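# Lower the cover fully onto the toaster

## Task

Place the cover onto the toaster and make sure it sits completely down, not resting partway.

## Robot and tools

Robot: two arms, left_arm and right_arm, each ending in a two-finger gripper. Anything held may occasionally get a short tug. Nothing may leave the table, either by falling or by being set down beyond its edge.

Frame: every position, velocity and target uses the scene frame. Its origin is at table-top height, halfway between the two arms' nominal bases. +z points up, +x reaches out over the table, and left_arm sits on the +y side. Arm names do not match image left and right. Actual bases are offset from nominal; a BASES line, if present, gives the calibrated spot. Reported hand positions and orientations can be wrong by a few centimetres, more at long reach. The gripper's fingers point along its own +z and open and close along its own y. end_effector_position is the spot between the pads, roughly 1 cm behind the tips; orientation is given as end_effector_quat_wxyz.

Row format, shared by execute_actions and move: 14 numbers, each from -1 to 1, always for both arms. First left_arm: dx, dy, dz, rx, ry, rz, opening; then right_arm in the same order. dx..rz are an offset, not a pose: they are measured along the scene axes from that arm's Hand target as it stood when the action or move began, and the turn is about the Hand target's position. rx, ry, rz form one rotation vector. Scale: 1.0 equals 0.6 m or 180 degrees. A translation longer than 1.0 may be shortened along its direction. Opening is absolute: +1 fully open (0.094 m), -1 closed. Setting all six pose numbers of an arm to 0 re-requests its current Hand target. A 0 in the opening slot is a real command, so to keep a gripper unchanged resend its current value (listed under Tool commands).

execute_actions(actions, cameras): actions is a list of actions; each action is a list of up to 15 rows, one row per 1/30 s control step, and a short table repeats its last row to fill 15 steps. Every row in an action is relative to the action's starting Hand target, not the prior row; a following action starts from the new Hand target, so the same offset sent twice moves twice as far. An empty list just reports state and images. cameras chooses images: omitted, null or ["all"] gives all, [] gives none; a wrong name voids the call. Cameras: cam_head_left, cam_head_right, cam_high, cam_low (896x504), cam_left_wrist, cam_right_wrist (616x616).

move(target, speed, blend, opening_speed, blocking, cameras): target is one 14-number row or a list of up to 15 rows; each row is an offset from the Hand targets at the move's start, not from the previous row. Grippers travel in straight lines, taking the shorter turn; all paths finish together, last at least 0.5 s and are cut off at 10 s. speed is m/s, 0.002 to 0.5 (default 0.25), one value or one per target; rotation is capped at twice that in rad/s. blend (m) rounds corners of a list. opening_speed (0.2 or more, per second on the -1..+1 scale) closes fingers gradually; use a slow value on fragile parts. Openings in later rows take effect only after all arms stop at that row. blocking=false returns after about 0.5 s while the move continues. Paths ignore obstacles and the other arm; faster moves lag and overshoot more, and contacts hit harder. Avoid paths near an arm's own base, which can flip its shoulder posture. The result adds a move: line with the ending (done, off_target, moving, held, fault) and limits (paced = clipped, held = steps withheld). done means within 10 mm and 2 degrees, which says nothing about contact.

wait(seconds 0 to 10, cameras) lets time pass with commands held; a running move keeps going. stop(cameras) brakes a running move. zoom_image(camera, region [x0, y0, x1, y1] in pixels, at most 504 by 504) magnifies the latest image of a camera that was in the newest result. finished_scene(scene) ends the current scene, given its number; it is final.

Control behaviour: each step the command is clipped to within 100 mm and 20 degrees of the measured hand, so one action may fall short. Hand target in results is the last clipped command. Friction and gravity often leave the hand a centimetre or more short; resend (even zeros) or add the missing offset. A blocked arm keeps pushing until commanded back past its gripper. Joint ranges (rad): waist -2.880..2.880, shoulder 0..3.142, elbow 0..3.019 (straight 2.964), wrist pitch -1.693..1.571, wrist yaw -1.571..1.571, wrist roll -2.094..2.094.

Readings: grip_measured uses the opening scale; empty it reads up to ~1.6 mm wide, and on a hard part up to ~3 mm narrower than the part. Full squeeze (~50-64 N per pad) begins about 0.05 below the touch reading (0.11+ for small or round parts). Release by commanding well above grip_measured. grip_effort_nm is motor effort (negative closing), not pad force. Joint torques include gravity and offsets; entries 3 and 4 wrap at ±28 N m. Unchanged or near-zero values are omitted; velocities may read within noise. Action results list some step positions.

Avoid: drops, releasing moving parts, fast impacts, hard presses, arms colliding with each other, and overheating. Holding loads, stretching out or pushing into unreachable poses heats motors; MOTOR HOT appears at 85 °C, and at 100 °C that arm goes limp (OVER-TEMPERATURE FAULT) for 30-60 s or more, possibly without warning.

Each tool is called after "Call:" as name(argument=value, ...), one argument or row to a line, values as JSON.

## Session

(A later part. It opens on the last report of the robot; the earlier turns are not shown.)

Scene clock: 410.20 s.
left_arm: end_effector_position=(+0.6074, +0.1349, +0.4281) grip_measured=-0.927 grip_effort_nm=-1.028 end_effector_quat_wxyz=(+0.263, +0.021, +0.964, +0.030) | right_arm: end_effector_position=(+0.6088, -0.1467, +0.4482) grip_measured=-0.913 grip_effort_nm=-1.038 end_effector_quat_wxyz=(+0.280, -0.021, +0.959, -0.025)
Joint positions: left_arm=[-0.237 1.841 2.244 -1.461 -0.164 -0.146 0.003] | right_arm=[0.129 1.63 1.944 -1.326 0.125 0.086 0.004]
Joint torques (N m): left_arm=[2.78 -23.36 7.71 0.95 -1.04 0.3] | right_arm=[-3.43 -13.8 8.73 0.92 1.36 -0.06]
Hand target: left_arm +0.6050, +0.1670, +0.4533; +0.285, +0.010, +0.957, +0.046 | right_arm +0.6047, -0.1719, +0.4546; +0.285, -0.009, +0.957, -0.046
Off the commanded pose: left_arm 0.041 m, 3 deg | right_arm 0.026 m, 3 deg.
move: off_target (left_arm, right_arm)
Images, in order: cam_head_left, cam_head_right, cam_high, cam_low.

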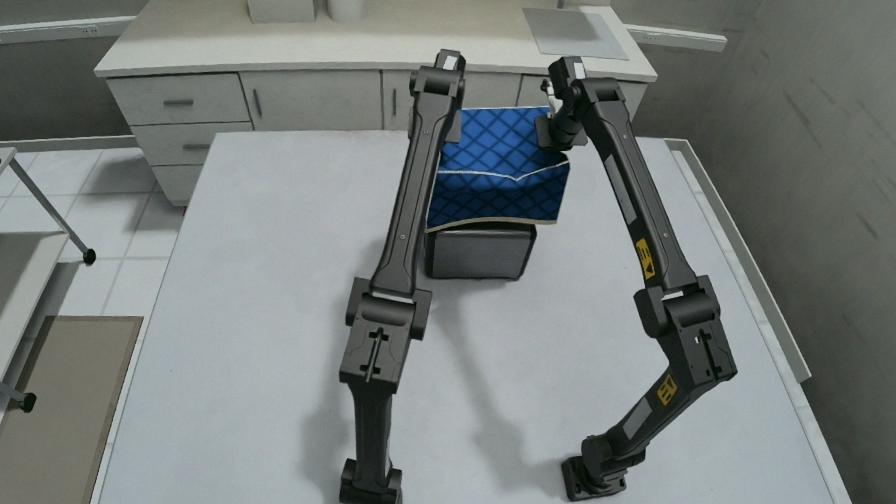

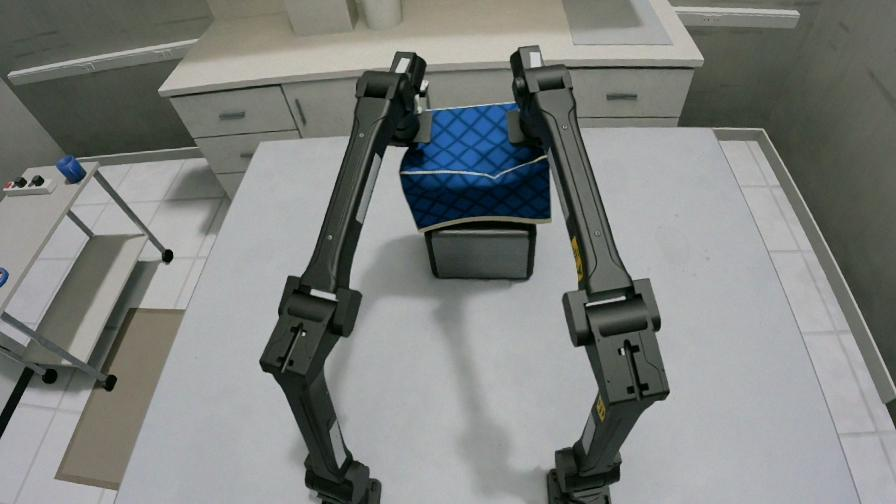

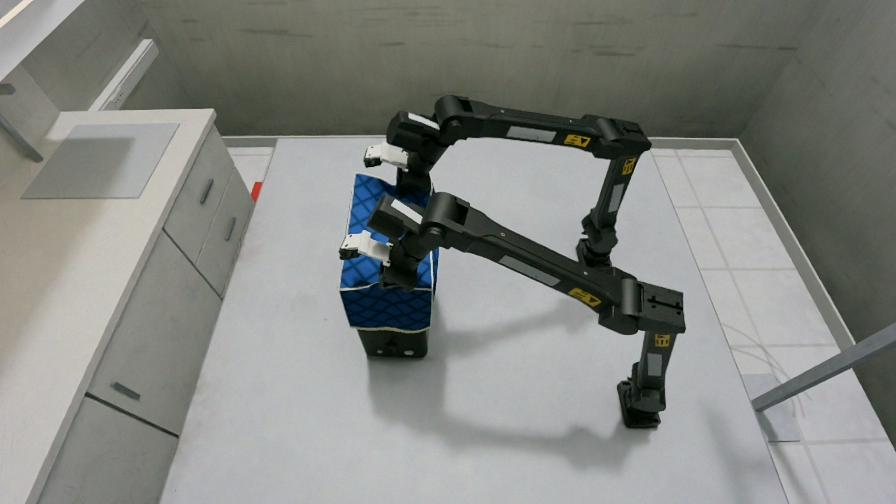

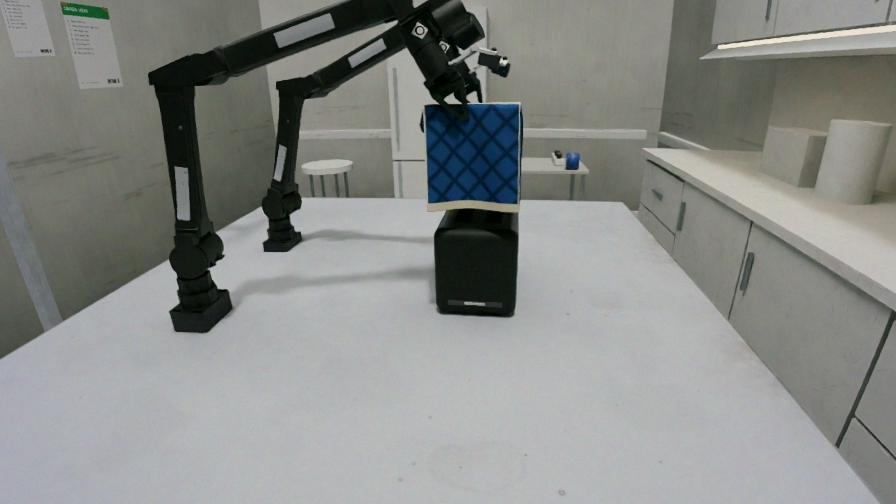

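Call:
move(
  target=[
    [0.01,0.02,0,0,0,0,-1,0,0.02,-0.02,0,0,0,-1],
    [0.003,0.02,-0.065,0,0,0,-1,-0.012,0.02,-0.085,0,0,0,-1],
  ],
  speed=0.08,
  cameras=["cam_low","cam_head_left","cam_head_right","cam_high"],
)

Call:
zoom_image(
  camera="cam_low",
  region=[340, 50, 640, 340],
)

Call:
zoom_image(
  camera="cam_head_right",
  region=[340, 60, 640, 300],
)

Call:
zoom_image(
  camera="cam_high",
  region=[270, 100, 570, 380],
)

Scene clock: 419.40 s.
left_arm: end_effector_position=(+0.6049, +0.1379, +0.3870) grip_measured=-0.927 grip_effort_nm=-1.023 end_effector_quat_wxyz=(+0.260, +0.029, +0.965, +0.031) | right_arm: end_effector_position=(+0.6015, -0.1410, +0.3964) grip_measured=-0.913 grip_effort_nm=-1.038 end_effector_quat_wxyz=(+0.276, -0.027, +0.960, -0.030)
Joint positions: left_arm=[-0.232 1.787 2.054 -1.33 -0.159 -0.126 0.003] | right_arm=[0.144 1.584 1.75 -1.189 0.138 0.087 0.004]
Joint torques (N m): left_arm=[4.13 -22.83 8.1 1.13 -0.86 0.31] | right_arm=[-2.61 -13.63 8.66 1.2 1.36 0.18]
Hand target: left_arm +0.6067, +0.1791, +0.4142; +0.285, +0.010, +0.957, +0.046 | right_arm +0.5976, -0.1599, +0.4036; +0.285, -0.009, +0.957, -0.046
Off the commanded pose: left_arm 0.049 m, 4 deg | right_arm 0.021 m, 3 deg.
move: off_target (left_arm, right_arm)
Images, in order: cam_head_left, cam_head_right, cam_high, cam_low.

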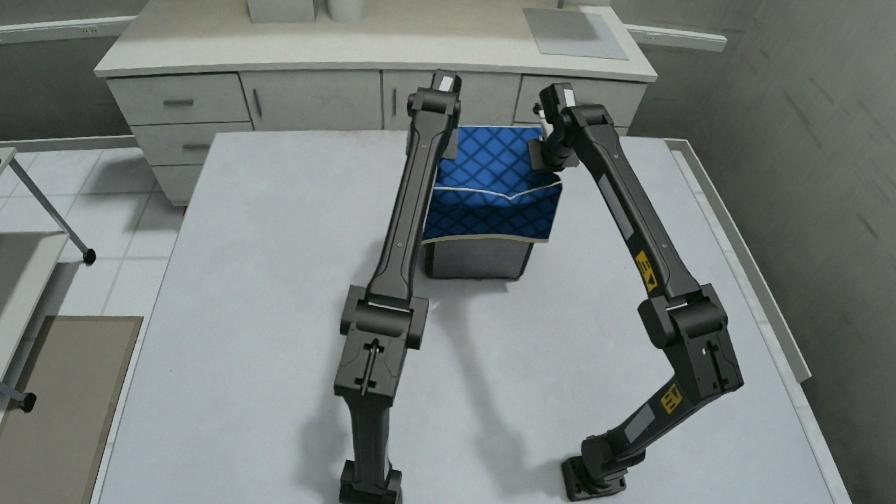

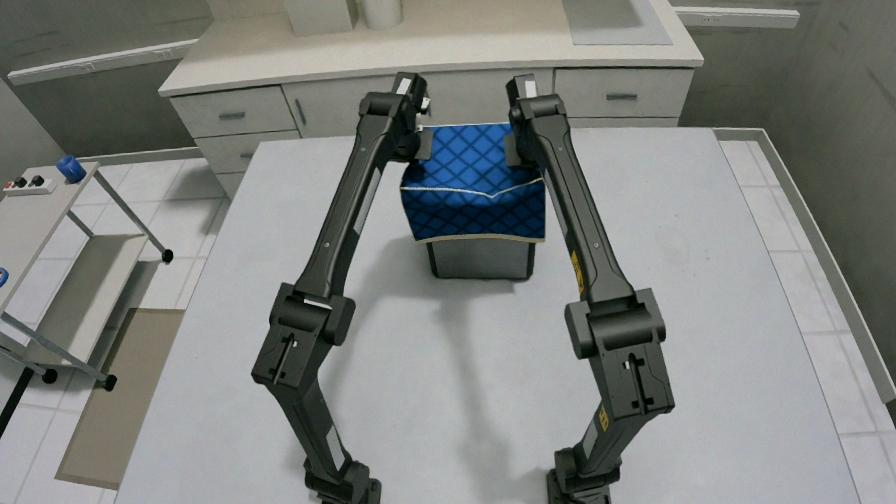

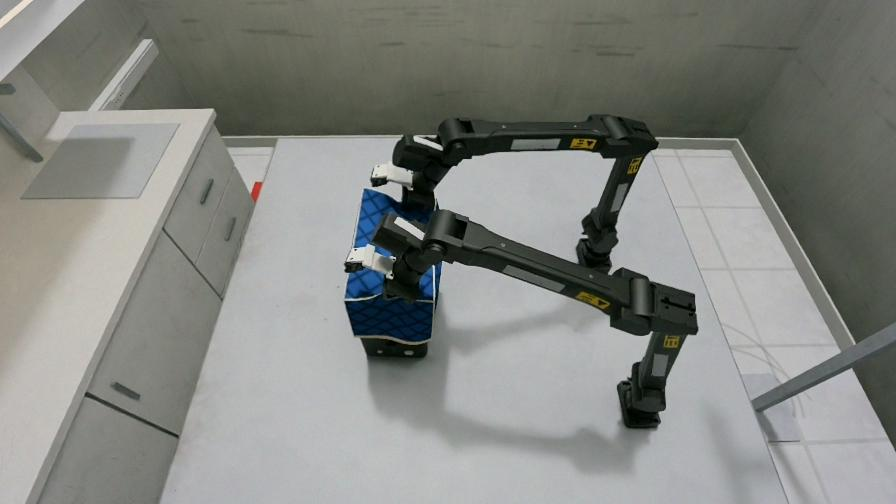

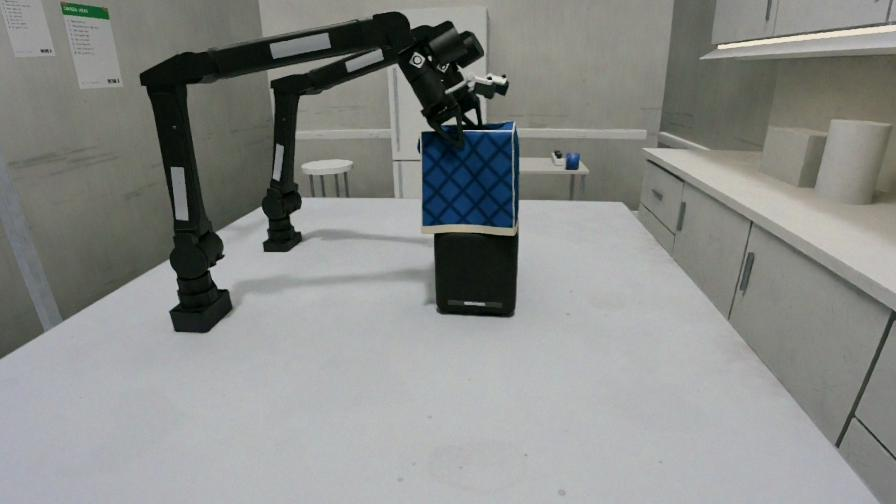

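Scaled by 1.680.

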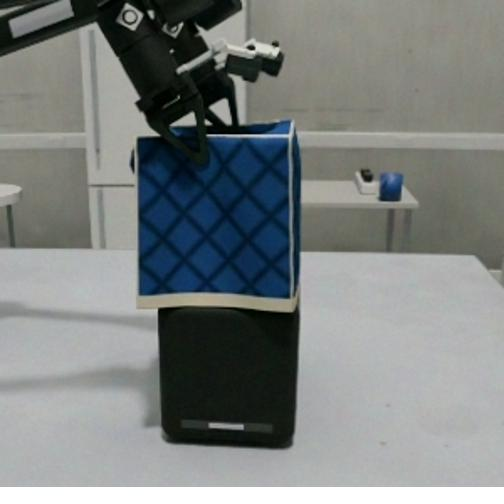

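Scaled by 1.680.

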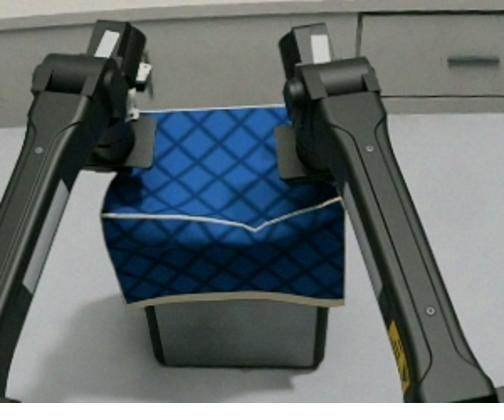

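Scaled by 1.680.

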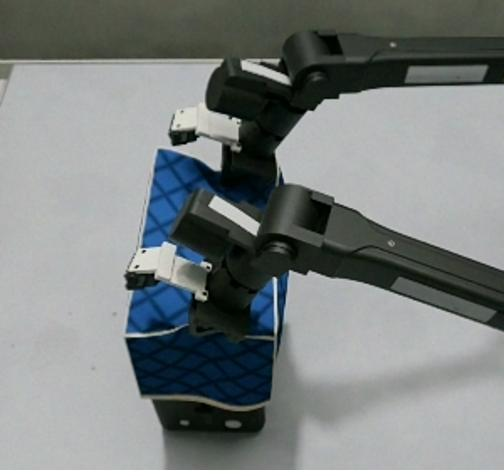

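Call:
move(
  target=[
    [0.025,0,0,0,0,0,-1,0.035,0,0,0,0,0,-1],
    [0.025,0,-0.07,0,0,0,-1,0.03,0,-0.08,0,0,0,-1],
  ],
  speed=0.08,
  cameras=["cam_low","cam_head_left","cam_head_right","cam_high"],
)

Call:
zoom_image(
  camera="cam_low",
  region=[340, 50, 640, 340],
)

Call:
zoom_image(
  camera="cam_head_right",
  region=[340, 60, 640, 300],
)

Call:
zoom_image(
  camera="cam_high",
  region=[270, 100, 570, 380],
)

Scene clock: 428.23 s.
left_arm: end_effector_position=(+0.6157, +0.1392, +0.3523) grip_measured=-0.927 grip_effort_nm=-1.028 end_effector_quat_wxyz=(+0.265, +0.028, +0.963, +0.030) | right_arm: end_effector_position=(+0.6112, -0.1392, +0.3658) grip_measured=-0.913 grip_effort_nm=-1.038 end_effector_quat_wxyz=(+0.289, -0.025, +0.956, -0.028)
Joint positions: left_arm=[-0.226 1.787 1.957 -1.222 -0.155 -0.12 0.003] | right_arm=[0.144 1.584 1.66 -1.072 0.138 0.087 0.004]
Joint torques (N m): left_arm=[3.9 -21.83 8.28 1.21 -0.85 0.28] | right_arm=[-3.14 -11.75 8.87 1.42 1.24 0.12]
Hand target: left_arm +0.6217, +0.1791, +0.3723; +0.285, +0.010, +0.957, +0.046 | right_arm +0.6155, -0.1599, +0.3555; +0.285, -0.009, +0.957, -0.046
Off the commanded pose: left_arm 0.045 m, 4 deg | right_arm 0.023 m, 3 deg.
move: off_target (left_arm, right_arm)
Images, in order: cam_head_left, cam_head_right, cam_high, cam_low.

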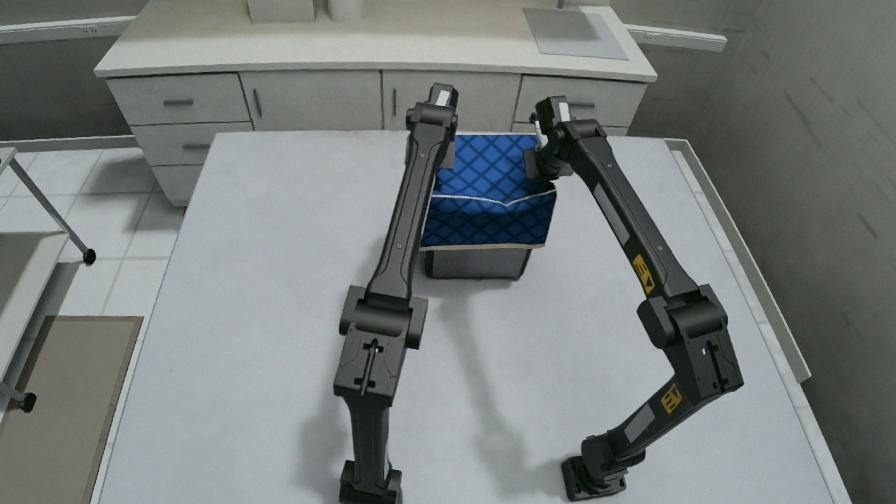

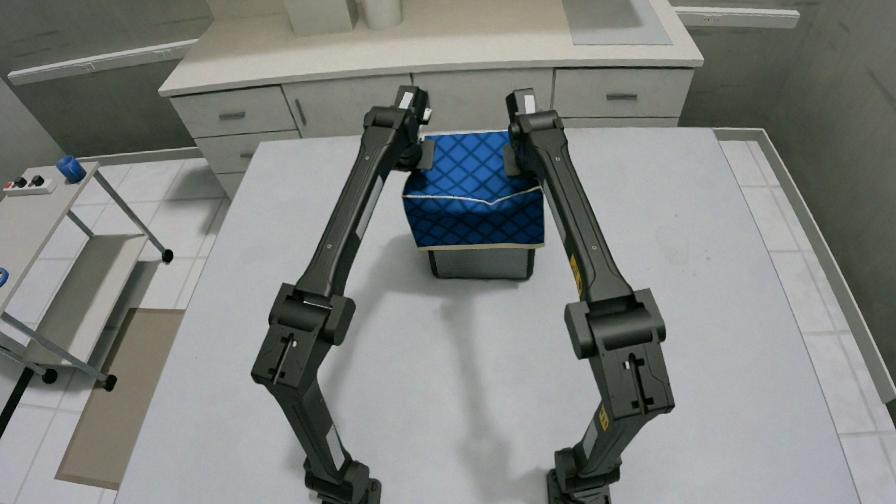

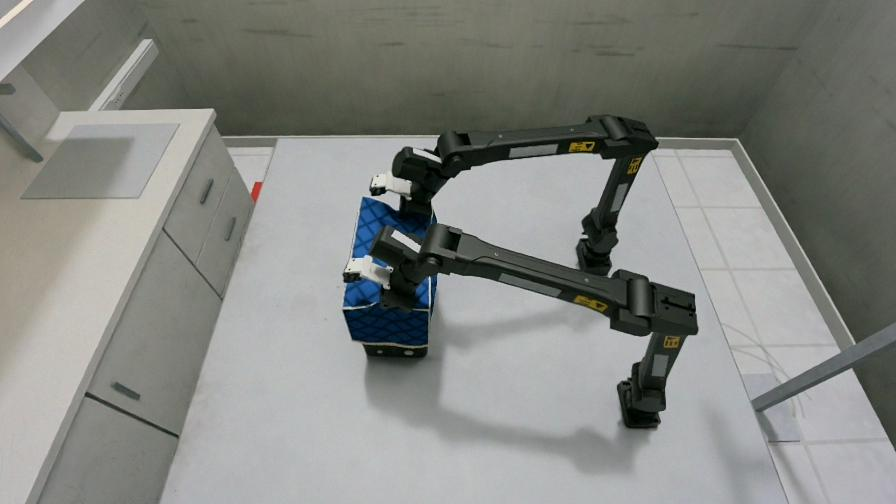

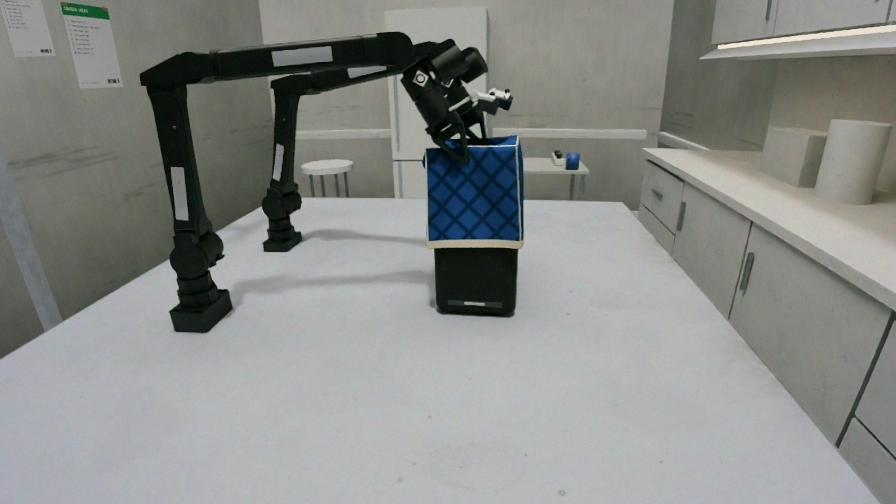

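Scaled by 1.680.

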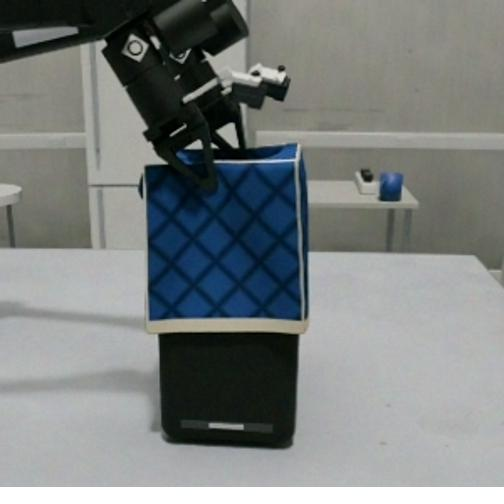

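Scaled by 1.680.

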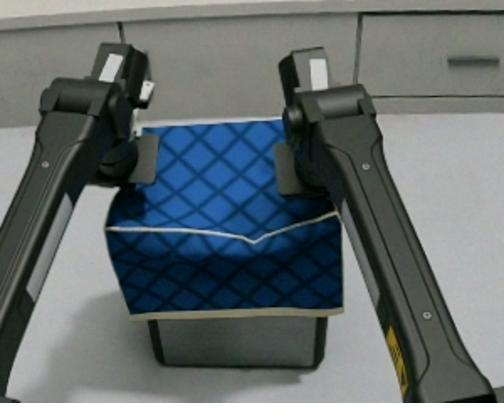

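Scaled by 1.680.

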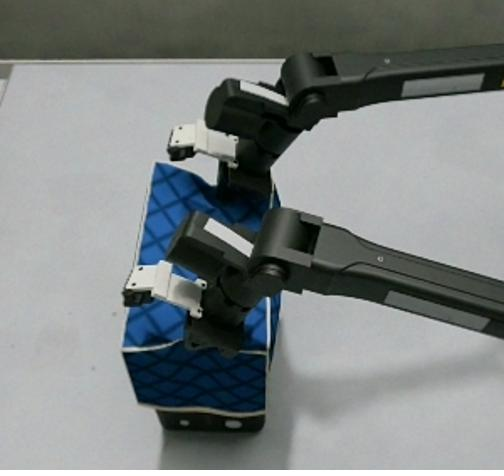

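Call:
move(
  target=[0,0,-0.12,0,0,0,-1,0,0,-0.105,0,0,0,-1],
  speed=0.08,
  cameras=["cam_low","cam_head_left","cam_head_right","cam_high"],
)

Call:
zoom_image(
  camera="cam_low",
  region=[340, 50, 640, 340],
)

Call:
zoom_image(
  camera="cam_high",
  region=[270, 100, 570, 380],
)

Scene clock: 436.47 s.
left_arm: end_effector_position=(+0.6162, +0.1390, +0.2744) grip_measured=-0.927 grip_effort_nm=-1.013 end_effector_quat_wxyz=(+0.262, +0.029, +0.964, +0.031) | right_arm: end_effector_position=(+0.6115, -0.1393, +0.3049) grip_measured=-0.913 grip_effort_nm=-1.043 end_effector_quat_wxyz=(+0.291, -0.025, +0.956, -0.028)
Joint positions: left_arm=[-0.226 1.778 1.742 -1.023 -0.154 -0.12 0.003] | right_arm=[0.144 1.584 1.499 -0.909 0.139 0.087 0.004]
Joint torques (N m): left_arm=[3.96 -22.89 8.21 1.11 -0.88 0.27] | right_arm=[-3.02 -11.28 8.9 1.42 1.2 0.11]
Hand target: left_arm +0.6218, +0.1791, +0.3002; +0.285, +0.010, +0.957, +0.046 | right_arm +0.6156, -0.1598, +0.2925; +0.285, -0.009, +0.957, -0.046
Off the commanded pose: left_arm 0.048 m, 4 deg | right_arm 0.024 m, 3 deg.
move: off_target (left_arm, right_arm)
Images, in order: cam_head_left, cam_head_right, cam_high, cam_low.

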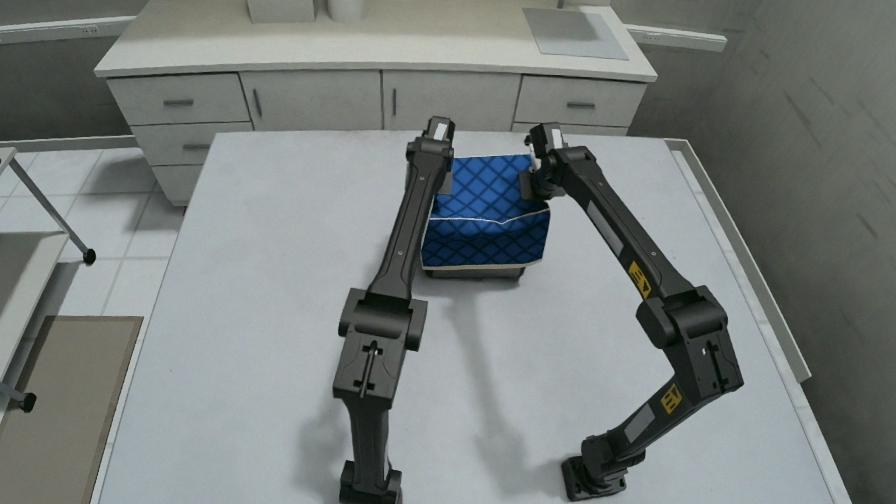

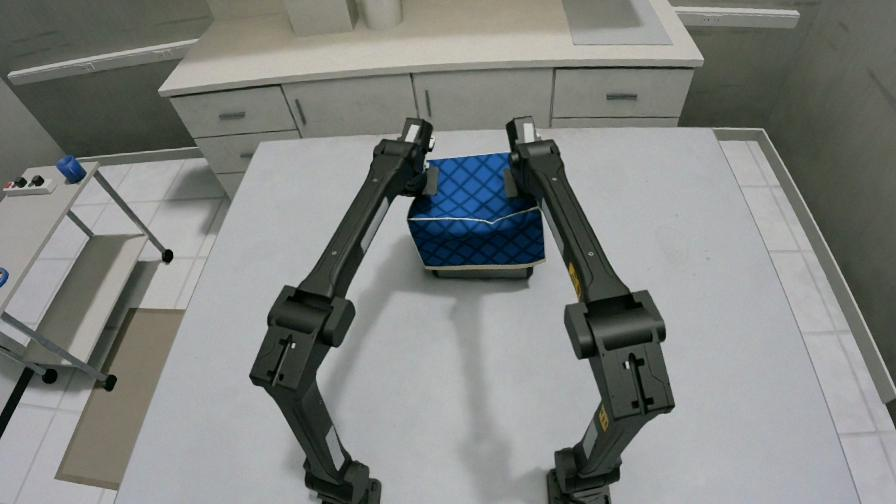

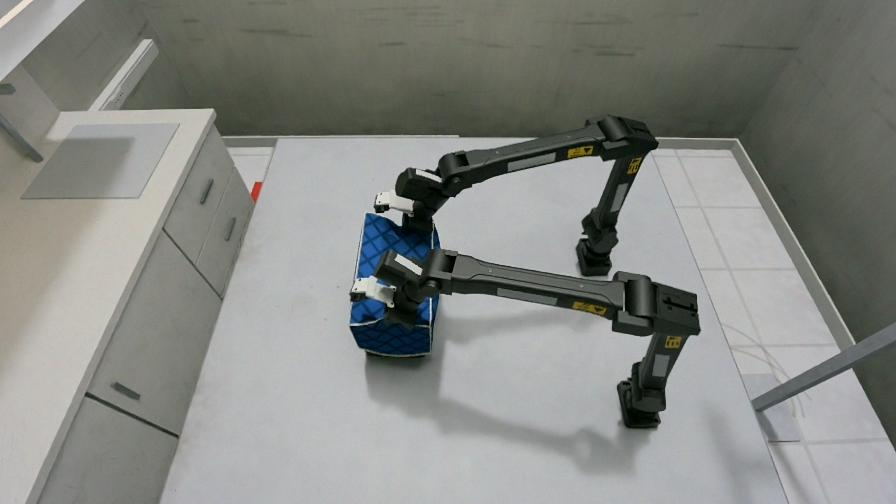

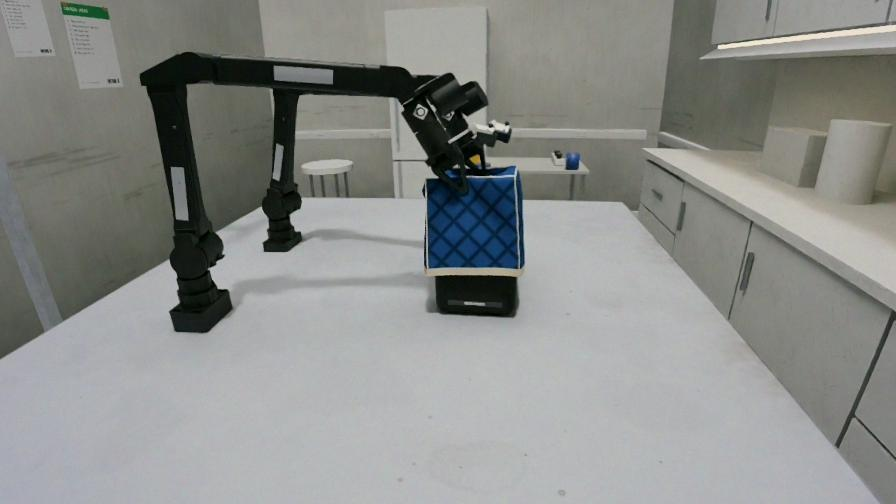

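Scaled by 1.680.

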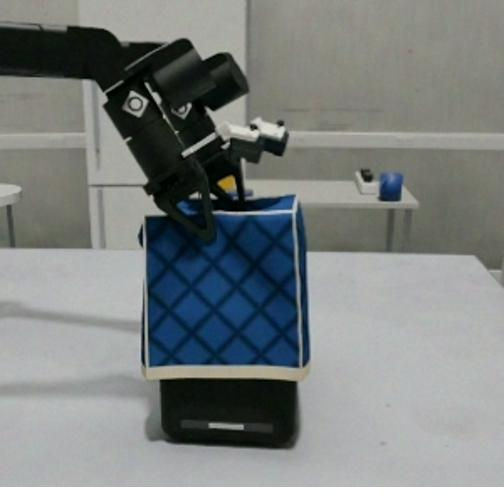

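Scaled by 1.680.

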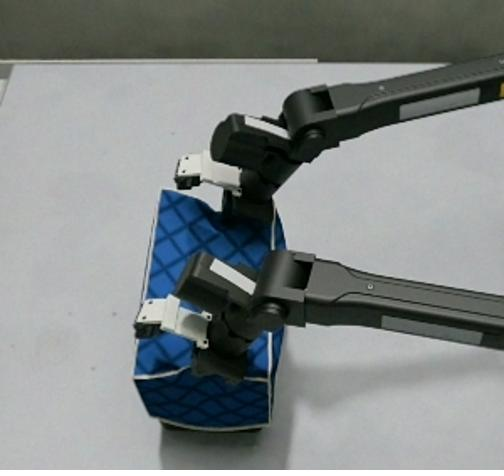

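Call:
move(
  target=[0,0,-0.10,0,0,0,-1,0,0,-0.145,0,0,0,-1],
  speed=0.08,
  cameras=["cam_low","cam_head_left","cam_head_right","cam_high"],
)

Call:
zoom_image(
  camera="cam_low",
  region=[340, 50, 640, 340],
)

Call:
zoom_image(
  camera="cam_high",
  region=[270, 100, 570, 380],
)

Scene clock: 443.53 s.
left_arm: end_effector_position=(+0.6134, +0.1394, +0.2272) grip_measured=-0.927 grip_effort_nm=-1.033 end_effector_quat_wxyz=(+0.271, +0.028, +0.962, +0.028) | right_arm: end_effector_position=(+0.6131, -0.1397, +0.2444) grip_measured=-0.913 grip_effort_nm=-1.033 end_effector_quat_wxyz=(+0.312, -0.023, +0.949, -0.027)
Joint positions: left_arm=[-0.226 1.772 1.603 -0.869 -0.153 -0.12 0.003] | right_arm=[0.144 1.594 1.335 -0.689 0.143 0.087 0.004]
Joint torques (N m): left_arm=[4.25 -21.42 7.95 1.11 -0.92 0.31] | right_arm=[-3.02 -9.05 7.66 1.48 1.03 0.13]
Hand target: left_arm +0.6217, +0.1791, +0.2403; +0.285, +0.010, +0.957, +0.046 | right_arm +0.6156, -0.1598, +0.2056; +0.285, -0.009, +0.957, -0.046
Off the commanded pose: left_arm 0.043 m, 3 deg | right_arm 0.044 m, 4 deg.
move: off_target (left_arm, right_arm)
Images, in order: cam_head_left, cam_head_right, cam_high, cam_low.

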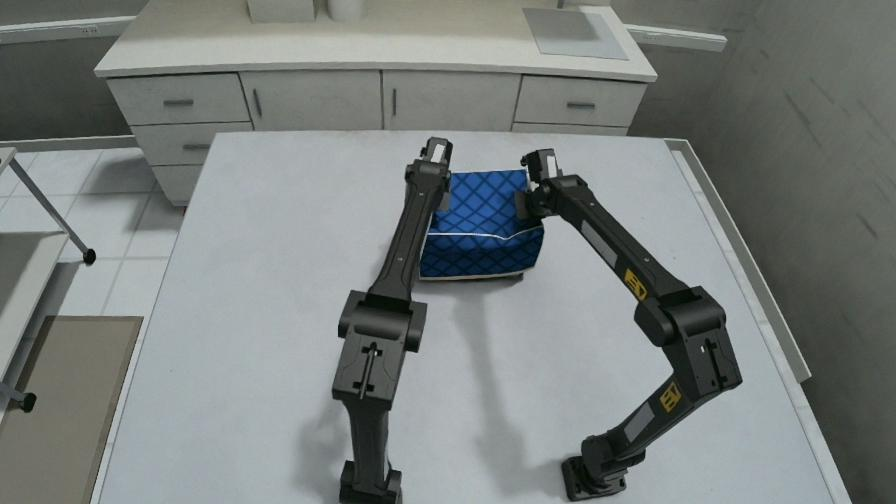

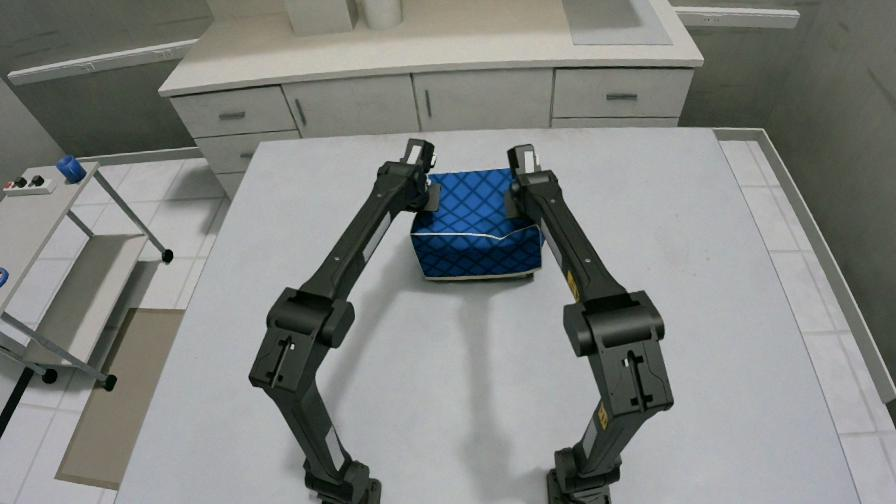

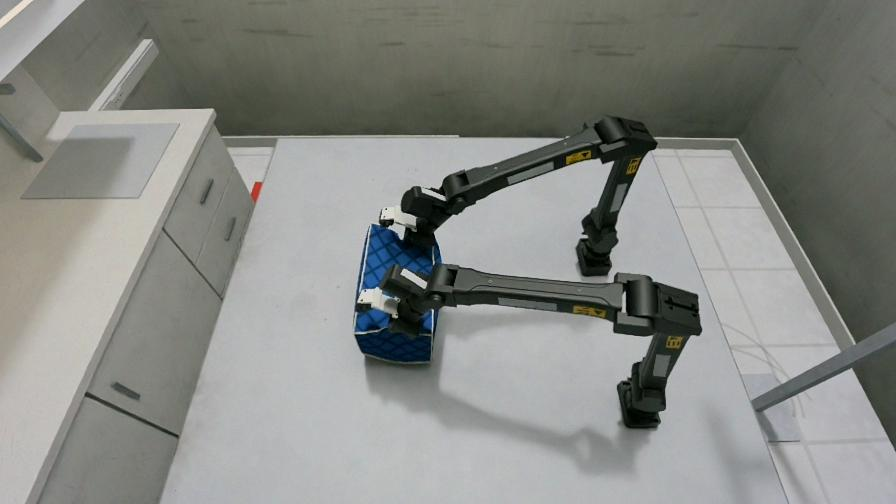

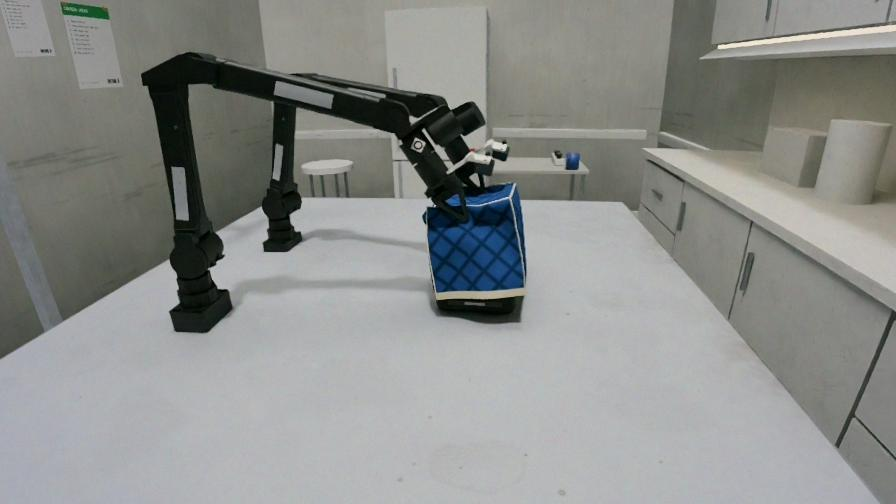

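Scaled by 1.680.

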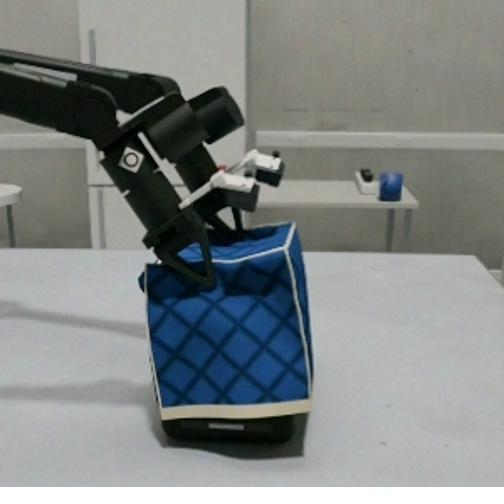

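Scaled by 1.680.

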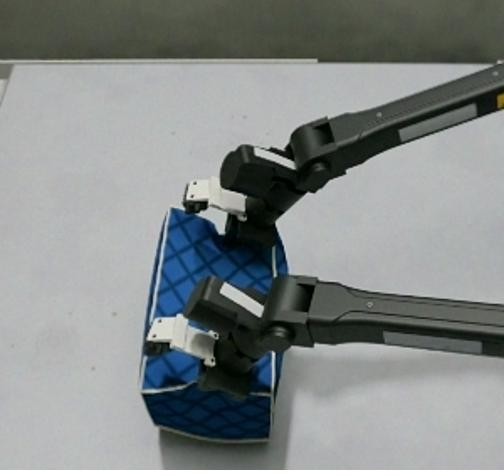

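Call:
move(
  target=[
    [0,-0.03,-0.01,0,0,0,-1,0,0.02,0.055,0,0,0,-1],
    [0,-0.03,-0.01,0,0,0,-0.2,0,0.02,0.055,0,0,0,-0.2],
    [0,-0.03,0.14,0,0,0,-0.2,0,0.02,0.205,0,0,0,-0.2],
  ],
  speed=0.1,
  opening_speed=0.8,
)

Call:
zoom_image(
  camera="cam_low",
  region=[340, 50, 640, 340],
)

Call:
zoom_image(
  camera="cam_high",
  region=[270, 100, 570, 380],
)

Scene clock: 453.17 s.
left_arm: end_effector_position=(+0.6140, +0.1546, +0.2879) grip_measured=-0.202 grip_effort_nm=0.100 end_effector_quat_wxyz=(+0.257, +0.018, +0.965, +0.049) | right_arm: end_effector_position=(+0.6022, -0.1470, +0.2936) grip_measured=-0.202 grip_effort_nm=0.090 end_effector_quat_wxyz=(+0.255, -0.021, +0.965, -0.052)
Joint positions: left_arm=[-0.212 1.772 1.772 -1.072 -0.186 -0.122 0.037] | right_arm=[0.145 1.601 1.514 -0.985 0.179 0.094 0.037]
Joint torques (N m): left_arm=[0.67 -21.19 11.51 0.51 -0.21 0.07] | right_arm=[-1.38 -12.92 15.35 0.65 0.15 0.26]
Hand target: left_arm +0.6218, +0.1611, +0.3243; +0.285, +0.010, +0.957, +0.046 | right_arm +0.6155, -0.1478, +0.3285; +0.285, -0.010, +0.957, -0.046
Off the commanded pose: left_arm 0.038 m, 3 deg | right_arm 0.038 m, 4 deg.
move: off_target (left_arm, right_arm); target 2's new opening was sent with left_arm's hand 0.025 m and 3 deg from that target

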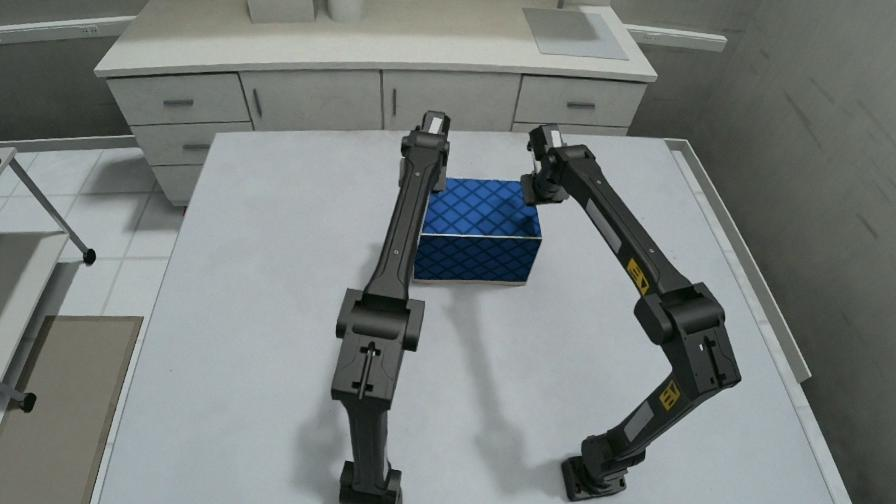

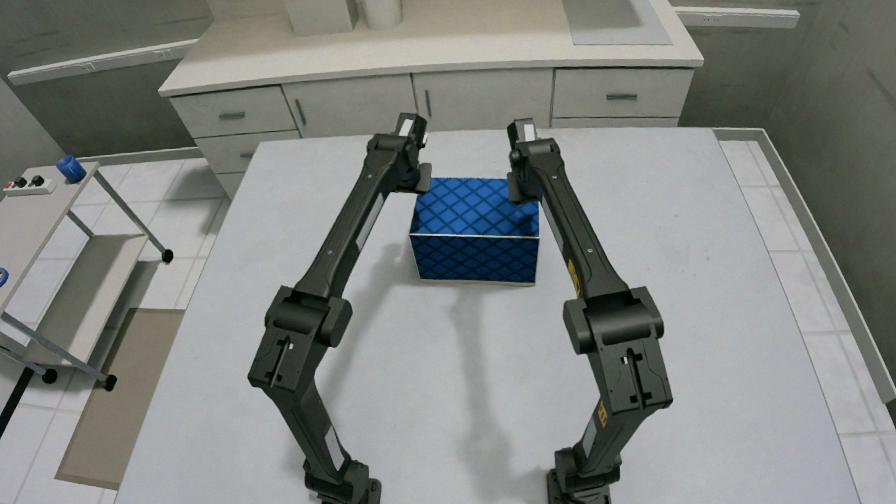

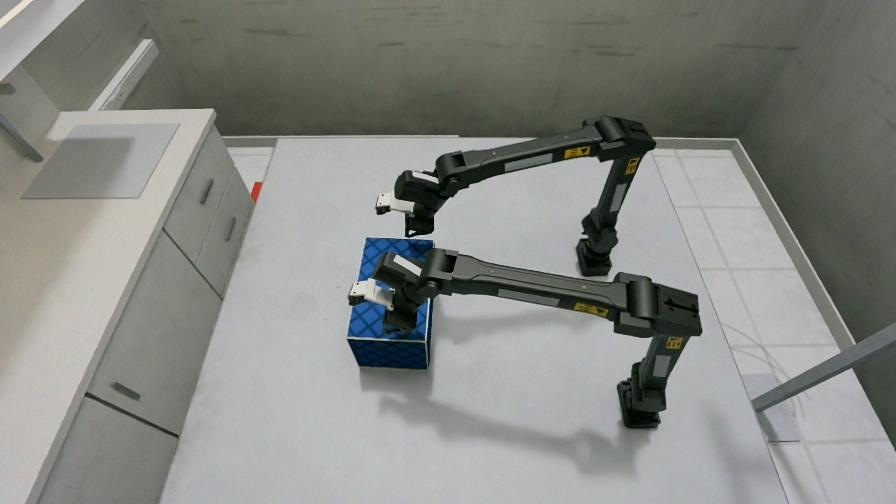

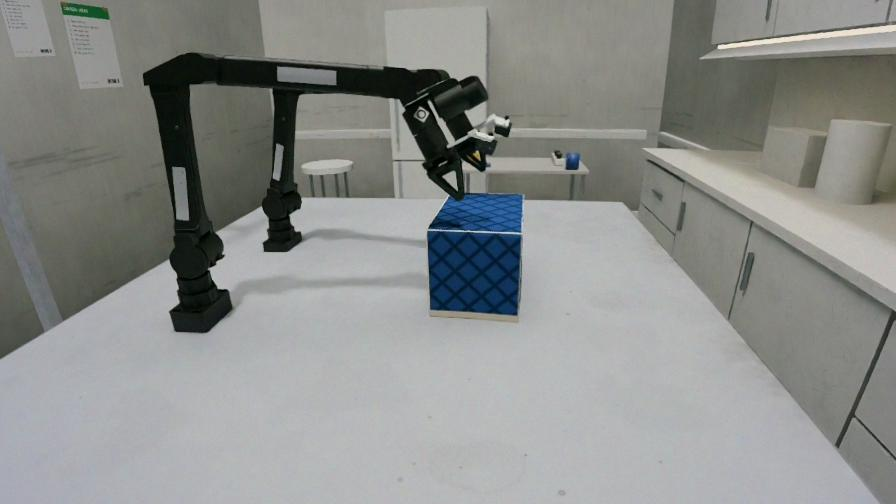

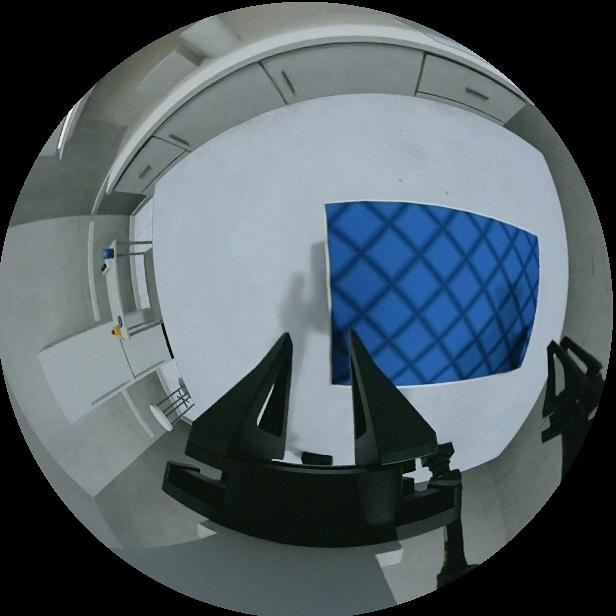

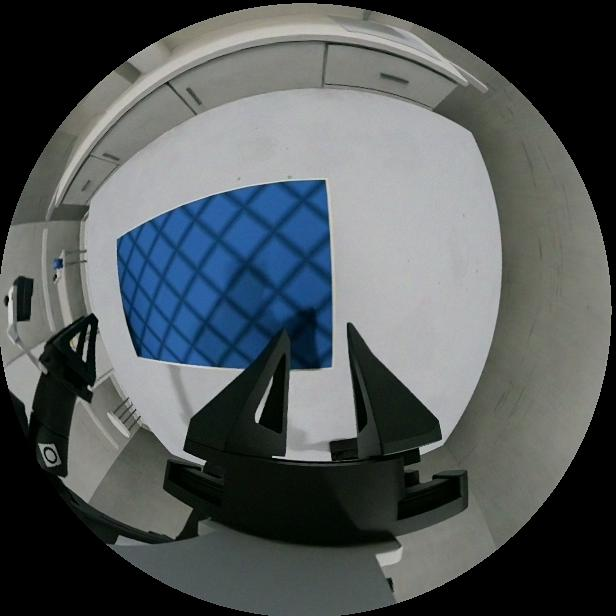

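Scaled by 1.680.

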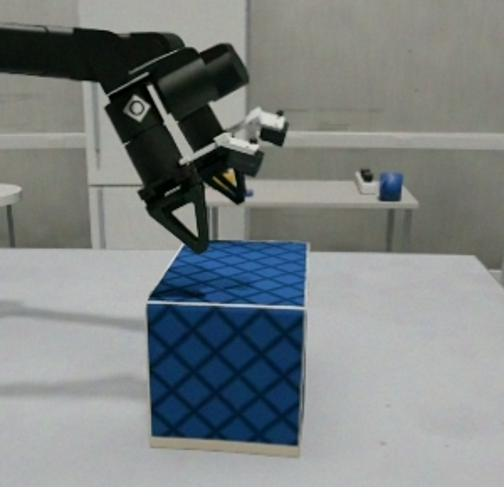

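Scaled by 1.680.

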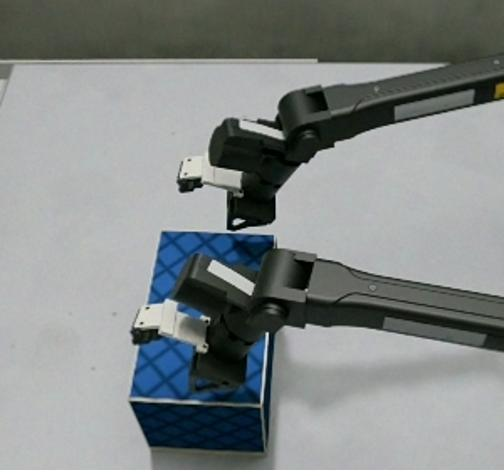

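Call:
zoom_image(
  camera="cam_low",
  region=[400, 180, 550, 330],
)

Call:
zoom_image(
  camera="cam_head_right",
  region=[390, 160, 560, 300],
)

Scaled by 3.360.

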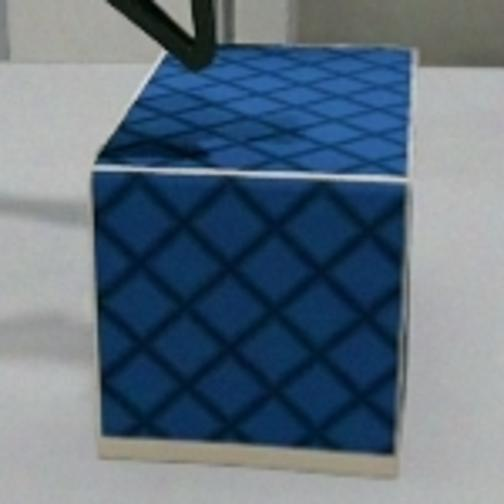

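Scaled by 2.965.

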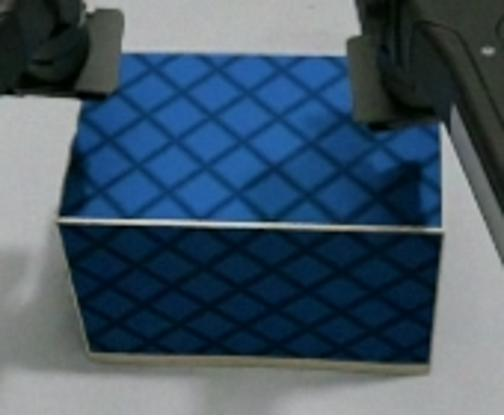

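Call:
finished_scene(
  scene=1,
)

The scene is finished: the task was done.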